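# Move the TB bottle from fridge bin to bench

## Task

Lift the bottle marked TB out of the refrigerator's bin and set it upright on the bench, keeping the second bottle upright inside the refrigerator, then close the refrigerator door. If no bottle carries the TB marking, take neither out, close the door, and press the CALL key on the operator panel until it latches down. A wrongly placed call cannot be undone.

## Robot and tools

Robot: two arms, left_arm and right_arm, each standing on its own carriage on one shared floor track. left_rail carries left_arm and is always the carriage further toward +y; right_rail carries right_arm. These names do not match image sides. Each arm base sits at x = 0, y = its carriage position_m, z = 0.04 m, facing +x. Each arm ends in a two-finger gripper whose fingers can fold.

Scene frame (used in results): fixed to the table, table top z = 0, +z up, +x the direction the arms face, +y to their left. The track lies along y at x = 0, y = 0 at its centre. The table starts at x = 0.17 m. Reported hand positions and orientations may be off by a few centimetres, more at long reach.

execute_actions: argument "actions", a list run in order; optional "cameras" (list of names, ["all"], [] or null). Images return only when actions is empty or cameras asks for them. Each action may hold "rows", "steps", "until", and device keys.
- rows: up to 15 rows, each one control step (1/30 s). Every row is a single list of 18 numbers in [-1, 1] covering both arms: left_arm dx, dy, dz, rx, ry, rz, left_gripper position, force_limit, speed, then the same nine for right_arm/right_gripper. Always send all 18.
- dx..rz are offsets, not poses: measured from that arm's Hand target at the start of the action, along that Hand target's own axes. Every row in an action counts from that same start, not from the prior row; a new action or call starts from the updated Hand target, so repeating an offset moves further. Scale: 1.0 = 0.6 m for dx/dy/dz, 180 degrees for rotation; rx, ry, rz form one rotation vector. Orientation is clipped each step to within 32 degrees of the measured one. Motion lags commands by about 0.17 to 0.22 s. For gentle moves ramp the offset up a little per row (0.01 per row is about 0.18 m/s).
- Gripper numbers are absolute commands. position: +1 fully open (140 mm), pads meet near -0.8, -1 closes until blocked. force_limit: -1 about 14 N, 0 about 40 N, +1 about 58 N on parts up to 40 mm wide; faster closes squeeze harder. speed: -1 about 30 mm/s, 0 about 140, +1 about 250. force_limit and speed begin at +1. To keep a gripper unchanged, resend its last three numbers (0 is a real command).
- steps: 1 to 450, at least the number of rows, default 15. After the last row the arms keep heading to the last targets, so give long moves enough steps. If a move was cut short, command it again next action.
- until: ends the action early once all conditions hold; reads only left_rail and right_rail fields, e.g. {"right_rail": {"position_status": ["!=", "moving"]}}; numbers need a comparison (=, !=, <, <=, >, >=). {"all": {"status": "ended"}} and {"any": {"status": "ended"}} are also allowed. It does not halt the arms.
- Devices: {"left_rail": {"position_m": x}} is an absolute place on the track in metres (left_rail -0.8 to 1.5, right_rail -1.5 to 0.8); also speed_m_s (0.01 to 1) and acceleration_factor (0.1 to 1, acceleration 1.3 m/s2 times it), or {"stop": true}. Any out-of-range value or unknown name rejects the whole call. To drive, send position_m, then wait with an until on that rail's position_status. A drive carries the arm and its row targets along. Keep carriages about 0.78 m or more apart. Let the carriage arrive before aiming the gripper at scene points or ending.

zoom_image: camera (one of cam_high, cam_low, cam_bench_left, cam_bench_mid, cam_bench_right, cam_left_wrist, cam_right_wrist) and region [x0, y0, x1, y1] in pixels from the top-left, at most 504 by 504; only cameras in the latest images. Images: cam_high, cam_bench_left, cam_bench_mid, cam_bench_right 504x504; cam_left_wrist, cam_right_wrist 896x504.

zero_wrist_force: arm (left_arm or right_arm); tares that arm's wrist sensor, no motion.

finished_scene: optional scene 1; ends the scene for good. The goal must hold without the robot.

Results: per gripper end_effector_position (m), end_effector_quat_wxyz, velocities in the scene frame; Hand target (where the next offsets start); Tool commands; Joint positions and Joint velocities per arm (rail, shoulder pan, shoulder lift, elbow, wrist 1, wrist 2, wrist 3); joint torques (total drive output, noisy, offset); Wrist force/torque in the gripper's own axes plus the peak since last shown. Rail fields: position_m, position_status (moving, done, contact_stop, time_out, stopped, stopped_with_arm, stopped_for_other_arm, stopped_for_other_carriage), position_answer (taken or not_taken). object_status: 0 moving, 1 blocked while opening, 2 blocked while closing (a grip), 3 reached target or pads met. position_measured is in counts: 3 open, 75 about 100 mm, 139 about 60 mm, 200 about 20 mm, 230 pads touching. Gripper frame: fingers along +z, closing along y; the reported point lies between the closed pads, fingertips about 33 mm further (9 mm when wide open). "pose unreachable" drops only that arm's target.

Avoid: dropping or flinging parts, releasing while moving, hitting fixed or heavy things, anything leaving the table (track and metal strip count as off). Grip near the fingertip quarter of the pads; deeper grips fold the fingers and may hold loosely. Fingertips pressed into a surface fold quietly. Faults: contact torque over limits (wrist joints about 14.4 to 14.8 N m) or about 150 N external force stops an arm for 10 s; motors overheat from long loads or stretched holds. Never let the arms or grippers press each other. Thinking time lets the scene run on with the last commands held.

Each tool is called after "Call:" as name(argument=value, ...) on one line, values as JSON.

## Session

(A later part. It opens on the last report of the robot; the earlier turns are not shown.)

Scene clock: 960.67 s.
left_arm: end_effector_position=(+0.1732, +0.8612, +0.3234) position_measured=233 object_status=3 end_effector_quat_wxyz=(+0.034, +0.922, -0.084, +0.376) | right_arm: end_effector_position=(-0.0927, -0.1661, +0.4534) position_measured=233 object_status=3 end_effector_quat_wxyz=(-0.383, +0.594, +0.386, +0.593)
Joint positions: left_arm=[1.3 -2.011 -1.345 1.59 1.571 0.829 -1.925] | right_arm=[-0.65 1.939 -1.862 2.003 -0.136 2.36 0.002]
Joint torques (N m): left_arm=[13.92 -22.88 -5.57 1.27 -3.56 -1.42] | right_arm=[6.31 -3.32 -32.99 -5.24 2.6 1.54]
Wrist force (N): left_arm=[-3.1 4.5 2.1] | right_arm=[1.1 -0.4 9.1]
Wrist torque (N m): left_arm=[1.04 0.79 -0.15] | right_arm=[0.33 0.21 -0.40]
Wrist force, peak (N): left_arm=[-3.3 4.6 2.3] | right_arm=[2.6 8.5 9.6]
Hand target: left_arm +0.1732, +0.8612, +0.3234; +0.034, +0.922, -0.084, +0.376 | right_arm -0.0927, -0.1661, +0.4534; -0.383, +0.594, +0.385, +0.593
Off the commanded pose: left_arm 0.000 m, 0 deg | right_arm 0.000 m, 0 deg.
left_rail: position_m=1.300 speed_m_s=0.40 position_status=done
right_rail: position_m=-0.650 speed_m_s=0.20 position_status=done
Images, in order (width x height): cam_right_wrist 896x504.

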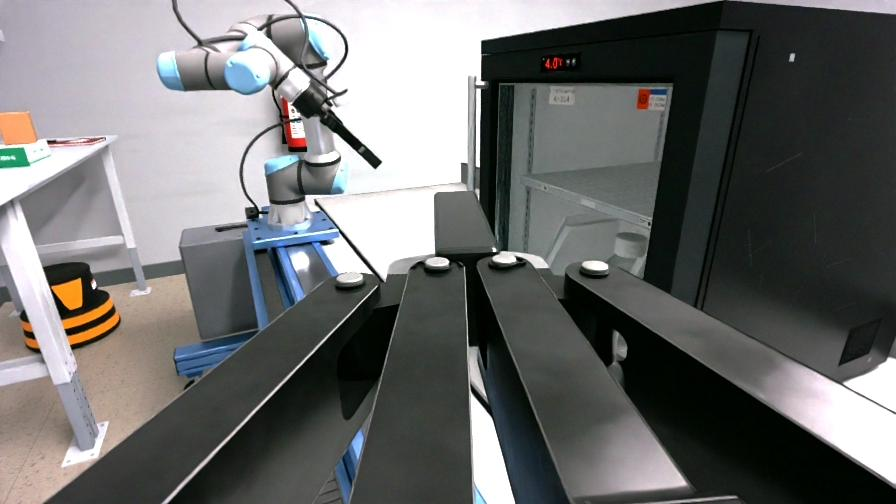

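Call:
execute_actions(actions=[], cameras=["cam_high","cam_bench_mid","cam_bench_left","cam_right_wrist","cam_left_wrist"])

Call:
zoom_image(camera="cam_right_wrist", region=[440, 0, 896, 400])

Call:
zoom_image(camera="cam_high", region=[80, 0, 280, 200])

Scene clock: 964.63 s.
left_arm: end_effector_position=(+0.1732, +0.8612, +0.3234) position_measured=233 object_status=3 end_effector_quat_wxyz=(+0.034, +0.922, -0.084, +0.376) | right_arm: end_effector_position=(-0.0927, -0.1661, +0.4534) position_measured=233 object_status=3 end_effector_quat_wxyz=(-0.383, +0.594, +0.385, +0.593)
Joint positions: left_arm=[1.3 -2.011 -1.345 1.59 1.571 0.829 -1.925] | right_arm=[-0.65 1.939 -1.862 2.003 -0.136 2.361 0.002]
Joint velocities: within noise
Joint torques (N m): left_arm=[11.58 -22.99 -5.2 1.08 -3.6 -1.88] | right_arm=[6.21 -4.3 -32.52 -5.07 2.8 1.53]
Wrist force (N): left_arm=[-2.9 4.2 2.2] | right_arm=[1.2 -0.2 9.0]
Wrist torque (N m): left_arm=[0.96 0.75 -0.14] | right_arm=[0.37 0.18 -0.40]
Wrist force, peak (N): left_arm=[-3.3 4.8 2.0] | right_arm=[1.1 -0.4 9.3]
Hand target: left_arm +0.1732, +0.8612, +0.3234; +0.034, +0.922, -0.084, +0.376 | right_arm -0.0927, -0.1661, +0.4534; -0.383, +0.594, +0.385, +0.593
Tool commands: left_gripper/position=-1.0 left_gripper/force_limit=-0.2 left_gripper/speed=+0.0 right_gripper/position=-1.0 right_gripper/force_limit=+0.0 right_gripper/speed=+0.0
Off the commanded pose: left_arm 0.000 m, 0 deg | right_arm 0.000 m, 0 deg.
left_rail: position_m=1.300 speed_m_s=0.40 position_status=done
right_rail: position_m=-0.650 speed_m_s=0.20 position_status=done
Images, in order (width x height): cam_high 504x504, cam_bench_left 504x504, cam_bench_mid 504x504, cam_left_wrist 896x504, cam_right_wrist 896x504.

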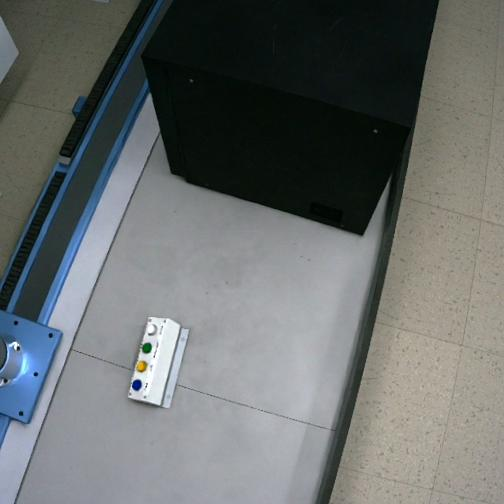

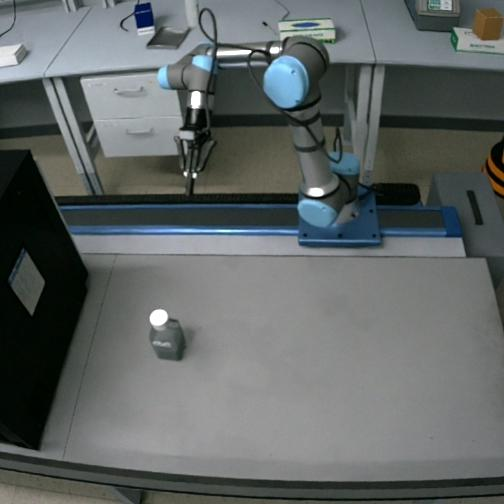

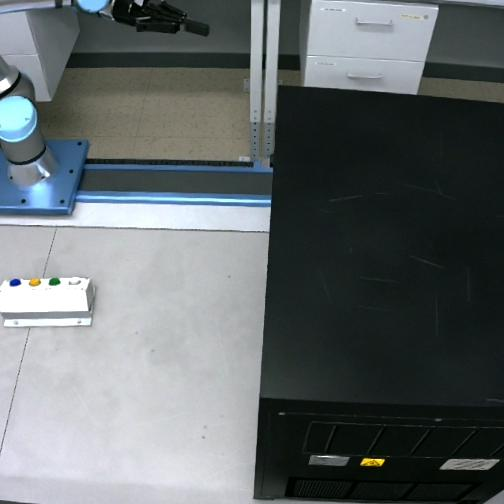

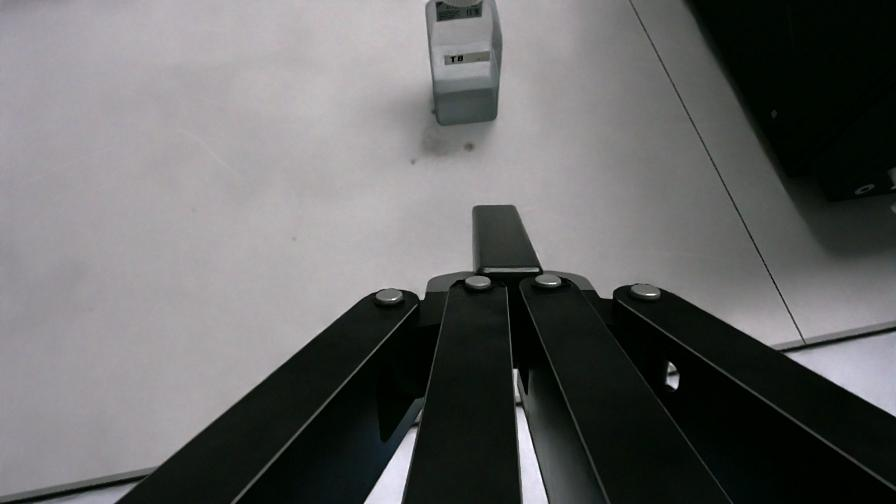

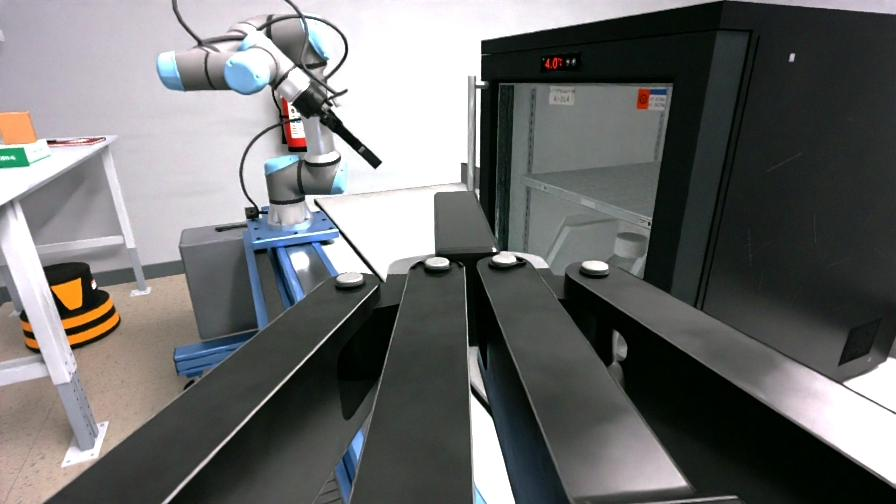

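Scaled by 1.105 from the camera's 896x504 image, which has a finer 1280x720 frame.

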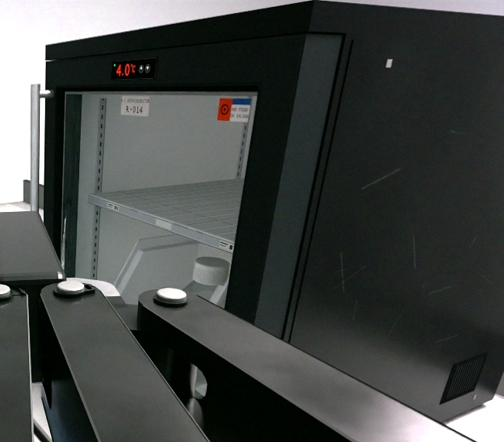

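Scaled by 2.520 from the camera's 504x504 image, which has a finer 720x720 frame.

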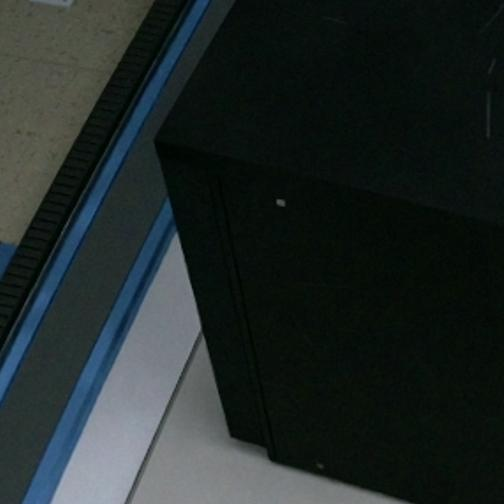

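Call:
execute_actions(actions=[{"right_rail":{"position_m":-0.25,"speed_m_s":0.3,"acceleration_factor":0.4},"steps":10},{"steps":200,"until":{"right_rail":{"position_status":["!=","moving"]}}},{"rows":[[0,0,0,0,0,0,-1,-0.2,0,0,0,0,-0.03,0,0,-1,0,0],[0,0,0,0,0,0,-1,-0.2,0,0,0,0,-0.06,0,0,-1,0,0],[0,0,0,0,0,0,-1,-0.2,0,0,0,0,-0.09,0,0,-1,0,0],[0,0,0,0,0,0,-1,-0.2,0,0,0,0,-0.12,0,0,-1,0,0]],"steps":35},{"rows":[[0,0,0,0,0,0,-1,-0.2,0,0,0,0,-0.02,0,0,-1,0,0],[0,0,0,0,0,0,-1,-0.2,0,0,0,0,-0.05,0,0,-1,0,0],[0,0,0,0,0,0,-1,-0.2,0,0,0,0,-0.08,0,0,-1,0,0]],"steps":40}], cameras=["cam_right_wrist"])

Scene clock: 974.50 s.
left_arm: end_effector_position=(+0.1732, +0.8612, +0.3234) position_measured=233 object_status=3 end_effector_quat_wxyz=(+0.034, +0.922, -0.084, +0.376) | right_arm: end_effector_position=(-0.1161, +0.2408, +0.4565) position_measured=233 object_status=3 end_effector_quat_wxyz=(-0.334, +0.625, +0.326, +0.626)
Joint positions: left_arm=[1.3 -2.011 -1.345 1.59 1.571 0.829 -1.925] | right_arm=[-0.25 2.101 -1.661 1.845 -0.2 2.699 -0.005]
Joint torques (N m): left_arm=[14.9 -22.33 -7.24 1.35 -3.83 -1.69] | right_arm=[-9.17 -26.49 -15.74 1.02 -2.4 0.17]
Wrist force (N): left_arm=[-3.1 4.3 1.9] | right_arm=[1.0 -0.9 8.6]
Wrist torque (N m): left_arm=[1.00 0.79 -0.14] | right_arm=[0.25 0.23 -0.42]
Wrist force, peak (N): left_arm=[-3.3 4.5 2.4] | right_arm=[0.4 11.1 10.4]
Hand target: left_arm +0.1732, +0.8612, +0.3234; +0.034, +0.922, -0.084, +0.376 | right_arm -0.1161, +0.2408, +0.4565; -0.334, +0.625, +0.326, +0.626 (not the last commanded pose)
Off the commanded pose: left_arm 0.000 m, 0 deg | right_arm 0.007 m, 5 deg.
left_rail: position_m=1.300 speed_m_s=0.40 position_status=done
right_rail: position_m=-0.250 speed_m_s=0.30 position_status=done
led back after a hold (right arm): the arm was led back toward your command in small steps, so it may still be short of it.
pose unreachable (right arm): on one or more control steps of this call, first in action 2 (counted from 0), this arm could not follow its commanded pose, so it was not sent that pose on those steps. It may still have moved: this result reports where it is.
cause: moving toward the commanded pose would bring two parts of the arm too close to each other (its gripper and another part of the arm, with joints 5 (wrist 1) to 7 (wrist 3) between them, 51 mm apart when it was first held).
Images, in order (width x height): cam_right_wrist 896x504.

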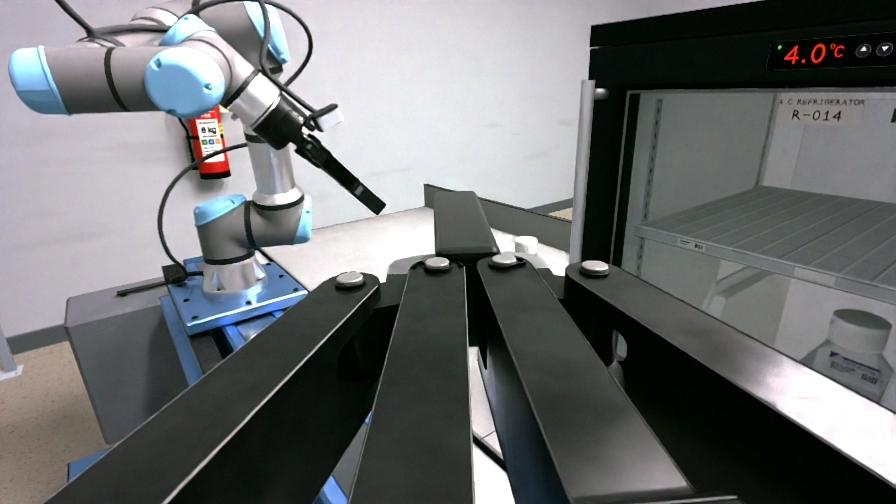

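Call:
execute_actions(actions=[{"rows":[[0,0,0,0,0,0,-1,-0.2,0,0.03,0.045,0,0,0,0,-1,0,0],[0,0,0,0,0,0,-1,-0.2,0,0.06,0.09,0,0,0,0,-1,0,0],[0,0,0,0,0,0,-1,-0.2,0,0.09,0.135,0,0,0,0,-1,0,0],[0,0,0,0,0,0,-1,-0.2,0,0.12,0.18,0,0,0,0,-1,0,0],[0,0,0,0,0,0,-1,-0.2,0,0.15,0.22,0,0,0,0,-1,0,0],[0,0,0,0,0,0,-1,-0.2,0,0.18,0.26,0,0,0,0,-1,0,0],[0,0,0,0,0,0,-1,-0.2,0,0.21,0.3,0,0,0,0,-1,0,0],[0,0,0,0,0,0,-1,-0.2,0,0.24,0.34,0,0,0,0,-1,0,0],[0,0,0,0,0,0,-1,-0.2,0,0.27,0.37,0,0,0,0,-1,0,0],[0,0,0,0,0,0,-1,-0.2,0,0.3,0.4,0,0,0,0,-1,0,0],[0,0,0,0,0,0,-1,-0.2,0,0.317,0.43,0,0,0,0,-1,0,0]],"steps":60}], cameras=["cam_right_wrist"])

Scene clock: 981.87 s.
left_arm: end_effector_position=(+0.1732, +0.8612, +0.3234) position_measured=233 object_status=3 end_effector_quat_wxyz=(+0.034, +0.922, -0.084, +0.376) | right_arm: end_effector_position=(+0.0969, +0.0941, +0.6443) position_measured=233 object_status=3 end_effector_quat_wxyz=(-0.318, +0.633, +0.310, +0.634)
Joint positions: left_arm=[1.3 -2.011 -1.345 1.59 1.571 0.829 -1.925] | right_arm=[-0.25 0.79 -2.37 1.702 0.661 1.442 0.011]
Joint torques (N m): left_arm=[13.64 -22.33 -5.13 1.28 -3.79 -1.54] | right_arm=[-8.64 4.87 -12.34 0.75 -2.85 2.34]
Wrist force (N): left_arm=[-2.7 4.2 2.2] | right_arm=[1.2 -0.7 9.2]
Wrist torque (N m): left_arm=[0.97 0.71 -0.14] | right_arm=[0.29 0.16 -0.59]
Wrist force, peak (N): left_arm=[-3.5 4.5 2.1] | right_arm=[-4.2 -11.1 8.8]
Hand target: left_arm +0.1732, +0.8612, +0.3234; +0.034, +0.922, -0.084, +0.376 | right_arm +0.0977, +0.0933, +0.6443; -0.334, +0.625, +0.326, +0.626
Off the commanded pose: left_arm 0.000 m, 0 deg | right_arm 0.001 m, 3 deg.
left_rail: position_m=1.300 speed_m_s=0.40 position_status=done
right_rail: position_m=-0.250 speed_m_s=0.30 position_status=done
Images, in order (width x height): cam_right_wrist 896x504.

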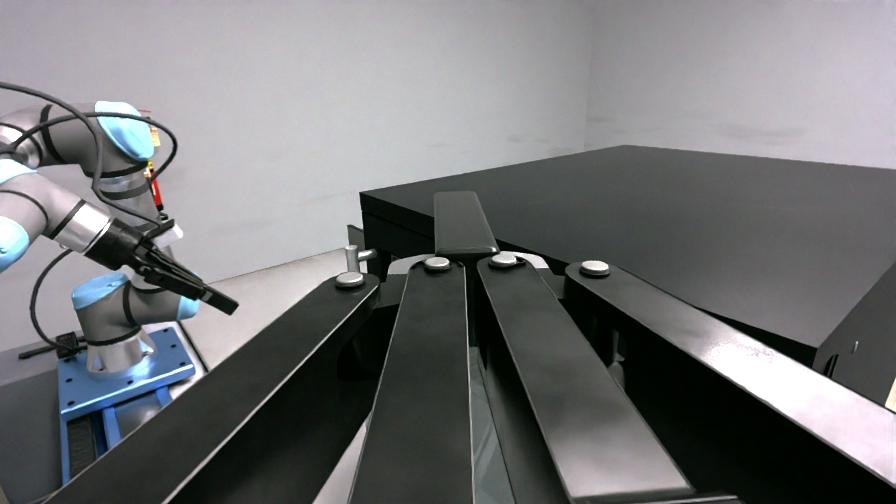

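Call:
execute_actions(actions=[{"rows":[[0,0,0,0,0,0,-1,-0.2,0,-0.05,0,0,0,0,0,-1,0,0],[0,0,0,0,0,0,-1,-0.2,0,-0.1,0,0,0,0,0,-1,0,0],[0,0,0,0,0,0,-1,-0.2,0,-0.15,0,0,0,0,0,-1,0,0],[0,0,0,0,0,0,-1,-0.2,0,-0.2,0,0,0,0,0,-1,0,0],[0,0,0,0,0,0,-1,-0.2,0,-0.25,0,0,0,0,0,-1,0,0],[0,0,0,0,0,0,-1,-0.2,0,-0.3,0,0,0,0,0,-1,0,0],[0,0,0,0,0,0,-1,-0.2,0,-0.323,0,0,0,0,0,-1,0,0]],"steps":45},{"rows":[[0,0,0,0,0,0,-1,-0.2,0,0,-0.01,0.05,0,0,0,-1,0,0],[0,0,0,0,0,0,-1,-0.2,0,0,-0.02,0.1,0,0,0,-1,0,0],[0,0,0,0,0,0,-1,-0.2,0,0,-0.03,0.15,0,0,0,-1,0,0],[0,0,0,0,0,0,-1,-0.2,0,0,-0.045,0.2,0,0,0,-1,0,0],[0,0,0,0,0,0,-1,-0.2,0,0,-0.06,0.25,0,0,0,-1,0,0],[0,0,0,0,0,0,-1,-0.2,0,0,-0.075,0.3,0,0,0,-1,0,0],[0,0,0,0,0,0,-1,-0.2,0,0,-0.09,0.35,0,0,0,-1,0,0],[0,0,0,0,0,0,-1,-0.2,0,0,-0.1,0.4,0,0,0,-1,0,0],[0,0,0,0,0,0,-1,-0.2,0,0,-0.11,0.43,0,0,0,-1,0,0]],"steps":50}], cameras=["cam_right_wrist"])

Scene clock: 990.27 s.
left_arm: end_effector_position=(+0.1732, +0.8612, +0.3234) position_measured=233 object_status=3 end_effector_quat_wxyz=(+0.034, +0.922, -0.084, +0.376) | right_arm: end_effector_position=(+0.1879, +0.3457, +0.4529) position_measured=233 object_status=3 end_effector_quat_wxyz=(-0.334, +0.625, +0.326, +0.626)
Joint positions: left_arm=[1.3 -2.011 -1.345 1.59 1.571 0.829 -1.925] | right_arm=[-0.25 1.13 -1.748 1.928 -0.187 1.728 0.008]
Joint torques (N m): left_arm=[12.6 -22.97 -5.77 1.07 -3.42 -1.48] | right_arm=[5.88 -9.31 -34.58 0.85 2.49 1.57]
Wrist force (N): left_arm=[-3.0 4.3 2.3] | right_arm=[0.9 -0.6 8.7]
Wrist torque (N m): left_arm=[1.01 0.78 -0.15] | right_arm=[0.31 0.26 -0.64]
Wrist force, peak (N): left_arm=[-3.2 4.4 2.6] | right_arm=[8.7 -1.1 8.1]
Hand target: left_arm +0.1732, +0.8612, +0.3234; +0.034, +0.922, -0.084, +0.376 | right_arm +0.1879, +0.3457, +0.4529; -0.334, +0.625, +0.326, +0.626
Off the commanded pose: left_arm 0.000 m, 0 deg | right_arm 0.000 m, 0 deg.
left_rail: position_m=1.300 speed_m_s=0.40 position_status=done
right_rail: position_m=-0.250 speed_m_s=0.30 position_status=done
Images, in order (width x height): cam_right_wrist 896x504.

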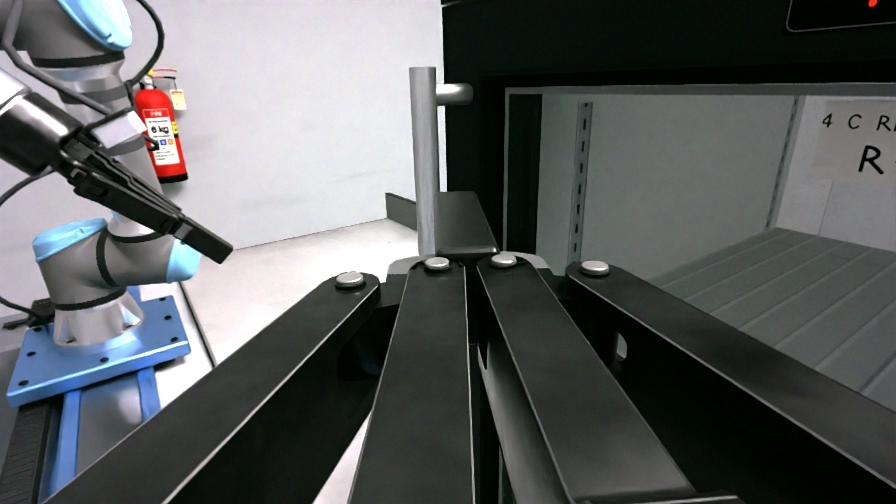

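Call:
execute_actions(actions=[{"rows":[[0,0,0,0,0,0,-1,-0.2,0,0,0.01,0.004,0,0,0,-1,0,0],[0,0,0,0,0,0,-1,-0.2,0,0,0.02,0.009,0,0,0,-1,0,0],[0,0,0,0,0,0,-1,-0.2,0,0,0.03,0.014,0,0,0,-1,0,0],[0,0,0,0,0,0,-1,-0.2,0,0,0.04,0.018,0,0,0,-1,0,0],[0,0,0,0,0,0,-1,-0.2,0,0,0.05,0.023,0,0,0,-1,0,0],[0,0,0,0,0,0,-1,-0.2,0,0,0.06,0.027,0,0,0,-1,0,0]],"steps":40}], cameras=["cam_right_wrist"])

Scene clock: 995.00 s.
left_arm: end_effector_position=(+0.1732, +0.8612, +0.3234) position_measured=233 object_status=3 end_effector_quat_wxyz=(+0.034, +0.922, -0.084, +0.376) | right_arm: end_effector_position=(+0.2268, +0.3388, +0.4527) position_measured=233 object_status=3 end_effector_quat_wxyz=(-0.334, +0.625, +0.326, +0.626)
Joint positions: left_arm=[1.3 -2.011 -1.345 1.59 1.571 0.829 -1.925] | right_arm=[-0.25 1.009 -1.756 1.936 -0.186 1.608 0.009]
Joint torques (N m): left_arm=[13.63 -21.97 -6.58 1.28 -3.56 -1.75] | right_arm=[-9.35 -23.05 -17.09 -6.31 -2.41 1.64]
Wrist force (N): left_arm=[-3.1 4.3 2.1] | right_arm=[0.7 -0.7 8.6]
Wrist torque (N m): left_arm=[0.99 0.79 -0.14] | right_arm=[0.30 0.28 -0.63]
Wrist force, peak (N): left_arm=[-3.1 4.6 2.2] | right_arm=[1.1 4.2 9.4]
Hand target: left_arm +0.1732, +0.8612, +0.3234; +0.034, +0.922, -0.084, +0.376 | right_arm +0.2268, +0.3388, +0.4527; -0.334, +0.625, +0.326, +0.626
Off the commanded pose: left_arm 0.000 m, 0 deg | right_arm 0.000 m, 0 deg.
left_rail: position_m=1.300 speed_m_s=0.40 position_status=done
right_rail: position_m=-0.250 speed_m_s=0.30 position_status=done
Images, in order (width x height): cam_right_wrist 896x504.

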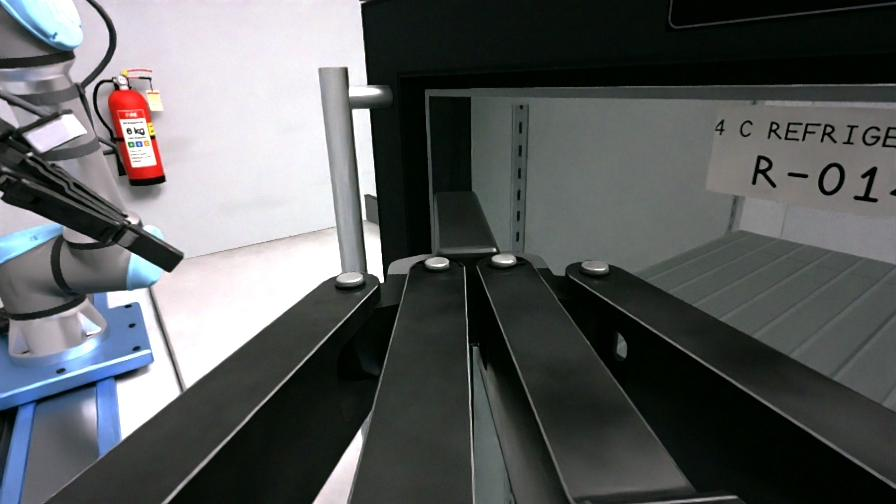

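Call:
execute_actions(actions=[{"rows":[[0,0,0,0,0,0,-1,-0.2,0,0,0.007,0.005,0,0,0,-1,0,0],[0,0,0,0,0,0,-1,-0.2,0,0,0.014,0.009,0,0,0,-1,0,0]],"steps":25}])

Call:
execute_actions(actions=[{"rows":[[0,0,0,0,0,0,-1,-0.2,0,0,0.007,0.005,0,0,0,-1,0,0],[0,0,0,0,0,0,-1,-0.2,0,0,0.014,0.009,0,0,0,-1,0,0]],"steps":25}], cameras=["cam_right_wrist"])

Scene clock: 998.70 s.
left_arm: end_effector_position=(+0.1732, +0.8612, +0.3234) position_measured=233 object_status=3 end_effector_quat_wxyz=(+0.034, +0.922, -0.084, +0.376) | right_arm: end_effector_position=(+0.2368, +0.3385, +0.4526) position_measured=233 object_status=3 end_effector_quat_wxyz=(-0.334, +0.625, +0.326, +0.626)
Joint positions: left_arm=[1.3 -2.011 -1.345 1.59 1.571 0.829 -1.925] | right_arm=[-0.25 0.981 -1.753 1.933 -0.187 1.58 0.009]
Joint torques (N m): left_arm=[12.43 -23.25 -6.66 1.22 -3.99 -1.67] | right_arm=[-9.7 -8.9 -33.52 -6.23 -2.36 1.65]
Wrist force (N): left_arm=[-3.0 4.4 2.2] | right_arm=[0.8 -0.5 8.8]
Wrist torque (N m): left_arm=[1.02 0.78 -0.14] | right_arm=[0.33 0.25 -0.63]
Wrist force, peak (N): left_arm=[-3.3 4.6 2.1] | right_arm=[0.8 -0.4 9.1]
Hand target: left_arm +0.1732, +0.8612, +0.3234; +0.034, +0.922, -0.084, +0.376 | right_arm +0.2368, +0.3385, +0.4526; -0.334, +0.625, +0.326, +0.626
Off the commanded pose: left_arm 0.000 m, 0 deg | right_arm 0.000 m, 0 deg.
left_rail: position_m=1.300 speed_m_s=0.40 position_status=done
right_rail: position_m=-0.250 speed_m_s=0.30 position_status=done

Scene clock: 999.73 s.
left_arm: end_effector_position=(+0.1732, +0.8612, +0.3234) position_measured=233 object_status=3 end_effector_quat_wxyz=(+0.034, +0.922, -0.084, +0.376) | right_arm: end_effector_position=(+0.2468, +0.3383, +0.4526) position_measured=233 object_status=3 end_effector_quat_wxyz=(-0.334, +0.625, +0.326, +0.626)
Joint positions: left_arm=[1.3 -2.011 -1.345 1.59 1.571 0.829 -1.925] | right_arm=[-0.25 0.954 -1.748 1.929 -0.188 1.553 0.009]
Joint torques (N m): left_arm=[13.11 -22.96 -6.08 1.39 -4.01 -1.5] | right_arm=[-8.72 -9.59 -33.56 -6.3 -2.45 1.53]
Wrist force (N): left_arm=[-3.2 4.4 2.0] | right_arm=[0.9 -0.5 8.6]
Wrist torque (N m): left_arm=[1.02 0.82 -0.14] | right_arm=[0.31 0.22 -0.62]
Wrist force, peak (N): left_arm=[-3.2 4.4 2.2] | right_arm=[1.0 -0.1 9.0]
Hand target: left_arm +0.1732, +0.8612, +0.3234; +0.034, +0.922, -0.084, +0.376 | right_arm +0.2468, +0.3383, +0.4526; -0.334, +0.625, +0.326, +0.626
Off the commanded pose: left_arm 0.000 m, 0 deg | right_arm 0.000 m, 0 deg.
left_rail: position_m=1.300 speed_m_s=0.40 position_status=done
right_rail: position_m=-0.250 speed_m_s=0.30 position_status=done
Images, in order (width x height): cam_right_wrist 896x504.

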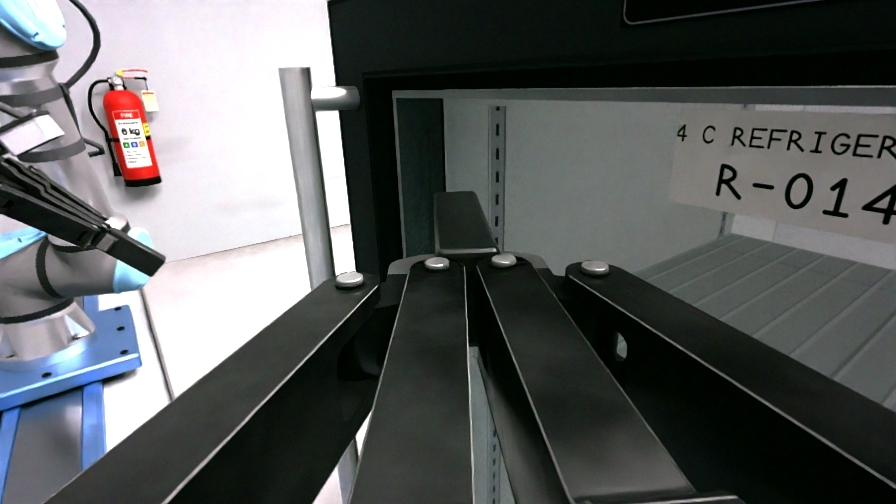

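Call:
execute_actions(actions=[{"rows":[[0,0,0,0,0,0,-1,-0.2,0,0,0.003,0.015,0,0,0,-1,0,0],[0,0,0,0,0,0,-1,-0.2,0,0,0.006,0.03,0,0,0,-1,0,0],[0,0,0,0,0,0,-1,-0.2,0,0,0.009,0.046,0,0,0,-1,0,0]],"steps":35}])

Call:
execute_actions(actions=[{"rows":[[0,0,0,0,0,0,-1,-0.2,0,0,0.005,0.004,0,0,0,-1,0,0],[0,0,0,0,0,0,-1,-0.2,0,0,0.01,0.007,0,0,0,-1,0,0]],"steps":25}], cameras=["cam_right_wrist"])

Scene clock: 1004.13 s.
left_arm: end_effector_position=(+0.1732, +0.8612, +0.3234) position_measured=233 object_status=3 end_effector_quat_wxyz=(+0.034, +0.922, -0.084, +0.376) | right_arm: end_effector_position=(+0.2668, +0.3580, +0.4527) position_measured=233 object_status=3 end_effector_quat_wxyz=(-0.334, +0.625, +0.326, +0.626)
Joint positions: left_arm=[1.3 -2.011 -1.345 1.59 1.571 0.829 -1.925] | right_arm=[-0.25 0.94 -1.685 1.876 -0.198 1.539 0.009]
Joint torques (N m): left_arm=[13.73 -22.18 -6.34 0.85 -3.74 -1.68] | right_arm=[-30.3 41.1 -42.15 -15.34 -2.17 1.4]
Wrist force (N): left_arm=[-3.0 4.1 1.8] | right_arm=[29.2 -3.9 -145.4]
Wrist torque (N m): left_arm=[0.96 0.78 -0.15] | right_arm=[-0.77 0.35 -0.83]
Wrist force, peak (N): left_arm=[-3.2 4.6 2.1] | right_arm=[29.2 -3.9 -145.4]
Hand target: left_arm +0.1732, +0.8612, +0.3234; +0.034, +0.922, -0.084, +0.376 | right_arm +0.2668, +0.3580, +0.4527; -0.334, +0.625, +0.326, +0.626
Off the commanded pose: left_arm 0.000 m, 0 deg | right_arm 0.000 m, 0 deg.
left_rail: position_m=1.300 speed_m_s=0.40 position_status=done
right_rail: position_m=-0.250 speed_m_s=0.30 position_status=done

Scene clock: 1014.23 s.
left_arm: end_effector_position=(+0.1732, +0.8612, +0.3234) position_measured=233 object_status=3 end_effector_quat_wxyz=(+0.034, +0.922, -0.084, +0.376) | right_arm: end_effector_position=(+0.2650, +0.3566, +0.4536) position_measured=233 object_status=3 end_effector_quat_wxyz=(-0.334, +0.625, +0.327, +0.625)
Joint positions: left_arm=[1.3 -2.011 -1.345 1.59 1.571 0.829 -1.925] | right_arm=[-0.25 0.94 -1.69 1.877 -0.193 1.538 0.009]
Joint torques (N m): left_arm=[13.07 -21.91 -6.81 1.02 -3.74 -1.6] | right_arm=[-1.4 -17.7 -26.25 -2.63 0.1 -0.29]
Wrist force (N): left_arm=[-2.7 4.5 2.2] | right_arm=[-3.6 -0.5 -29.7]
Wrist torque (N m): left_arm=[1.04 0.72 -0.15] | right_arm=[0.02 0.40 -0.61]
Wrist force, peak (N): left_arm=[-3.2 4.6 2.4] | right_arm=[29.3 -5.0 -150.1]
Hand target: left_arm +0.1732, +0.8612, +0.3234; +0.034, +0.922, -0.084, +0.376 | right_arm +0.2650, +0.3566, +0.4536; -0.334, +0.625, +0.327, +0.625 (not the last commanded pose)
Tool commands: left_gripper/position=-1.0 left_gripper/force_limit=-0.2 left_gripper/speed=+0.0 right_gripper/position=-1.0 right_gripper/force_limit=+0.003922 right_gripper/speed=+0.003922
Off the commanded pose: left_arm 0.000 m, 0 deg | right_arm 0.009 m, 0 deg.
FORCE FAULT: contact force on the right arm reached its limit, and that arm stopped for 10 seconds. The contact can be on any part of that arm, not only on its tool. That arm's remaining commands of this call were not run. That arm's target is now where it stood when the stop ended, not its last command. That arm accepts commands again.
left_rail: position_m=1.300 speed_m_s=0.40 position_status=done
right_rail: position_m=-0.250 speed_m_s=0.30 position_status=done
Images, in order (width x height): cam_right_wrist 896x504.

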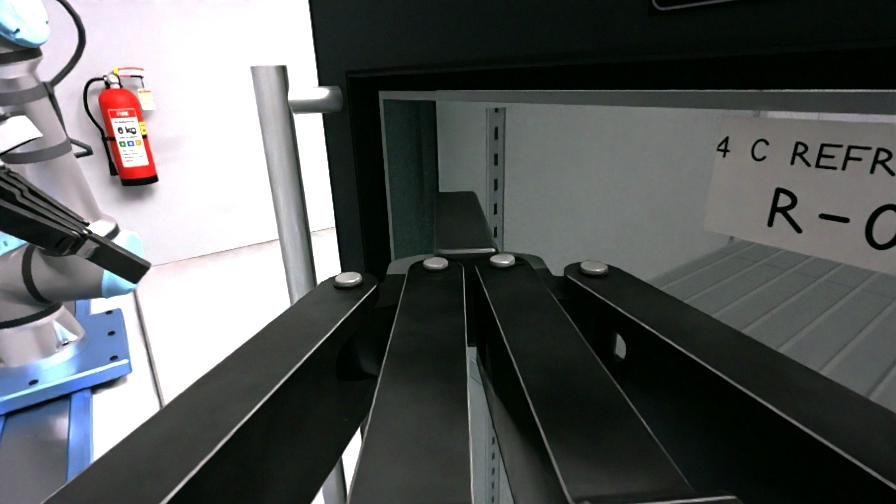

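Call:
execute_actions(actions=[{"rows":[[0,0,0,0,0,0,-1,-0.2,0,0,-0.005,-0.015,0,0,0,-1,0,0],[0,0,0,0,0,0,-1,-0.2,0,0,-0.01,-0.03,0,0,0,-1,0,0],[0,0,0,0,0,0,-1,-0.2,0,0,-0.02,-0.05,0,0,0,-1,0,0],[0,0,0,0,0,0,-1,-0.2,0,0,-0.03,-0.08,0,0,0,-1,0,0],[0,0,0,0,0,0,-1,-0.2,0,0,-0.04,-0.11,0,0,0,-1,0,0],[0,0,0,0,0,0,-1,-0.2,0,0,-0.05,-0.14,0,0,0,-1,0,0],[0,0,0,0,0,0,-1,-0.2,0,0,-0.06,-0.17,0,0,0,-1,0,0],[0,0,0,0,0,0,-1,-0.2,0,0,-0.07,-0.2,0,0,0,-1,0,0]],"steps":45}], cameras=["cam_right_wrist","cam_bench_left"])

Scene clock: 1019.67 s.
left_arm: end_effector_position=(+0.1732, +0.8612, +0.3234) position_measured=233 object_status=3 end_effector_quat_wxyz=(+0.034, +0.922, -0.084, +0.376) | right_arm: end_effector_position=(+0.1627, +0.2810, +0.4533) position_measured=233 object_status=3 end_effector_quat_wxyz=(-0.334, +0.625, +0.327, +0.625)
Joint positions: left_arm=[1.3 -2.011 -1.345 1.59 1.571 0.829 -1.925] | right_arm=[-0.25 1.108 -1.932 2.057 -0.131 1.706 0.008]
Joint torques (N m): left_arm=[13.88 -22.25 -5.62 1.37 -3.93 -1.48] | right_arm=[6.96 -16.56 -16.79 0.84 2.89 -1.96]
Wrist force (N): left_arm=[-3.0 4.6 2.1] | right_arm=[0.9 -0.8 9.4]
Wrist torque (N m): left_arm=[1.07 0.76 -0.15] | right_arm=[0.24 0.28 -0.60]
Wrist force, peak (N): left_arm=[-3.3 4.5 2.3] | right_arm=[-3.5 -0.6 -29.7]
Hand target: left_arm +0.1732, +0.8612, +0.3234; +0.034, +0.922, -0.084, +0.376 | right_arm +0.1627, +0.2810, +0.4533; -0.334, +0.625, +0.327, +0.625
Off the commanded pose: left_arm 0.000 m, 0 deg | right_arm 0.000 m, 0 deg.
left_rail: position_m=1.300 speed_m_s=0.40 position_status=done
right_rail: position_m=-0.250 speed_m_s=0.30 position_status=done
Images, in order (width x height): cam_bench_left 504x504, cam_right_wrist 896x504.

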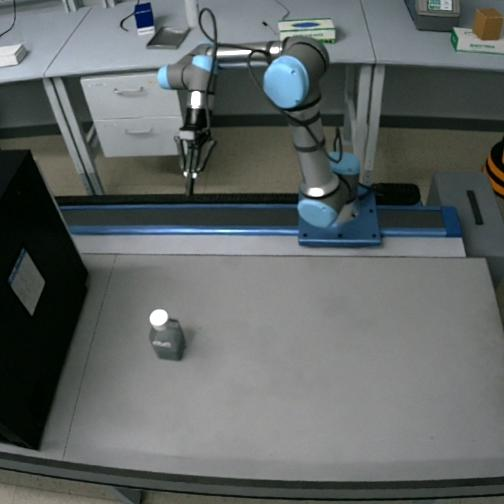

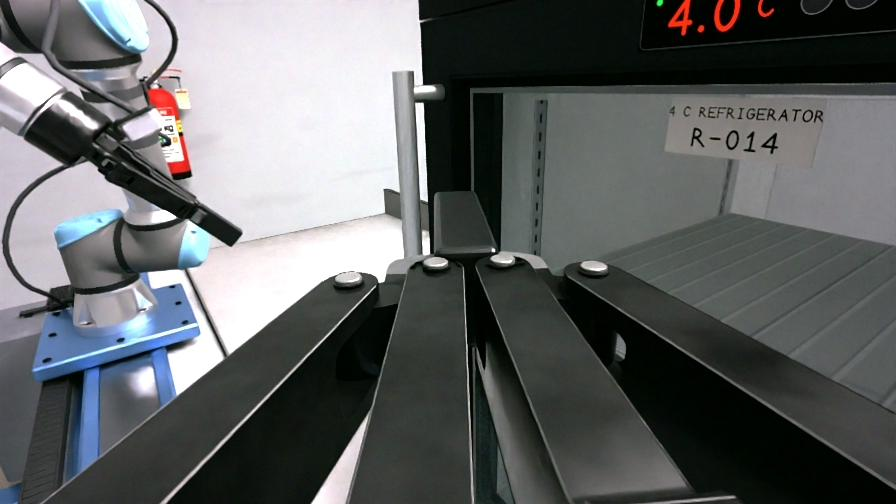

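Call:
finished_scene()

The scene is finished: the task was done.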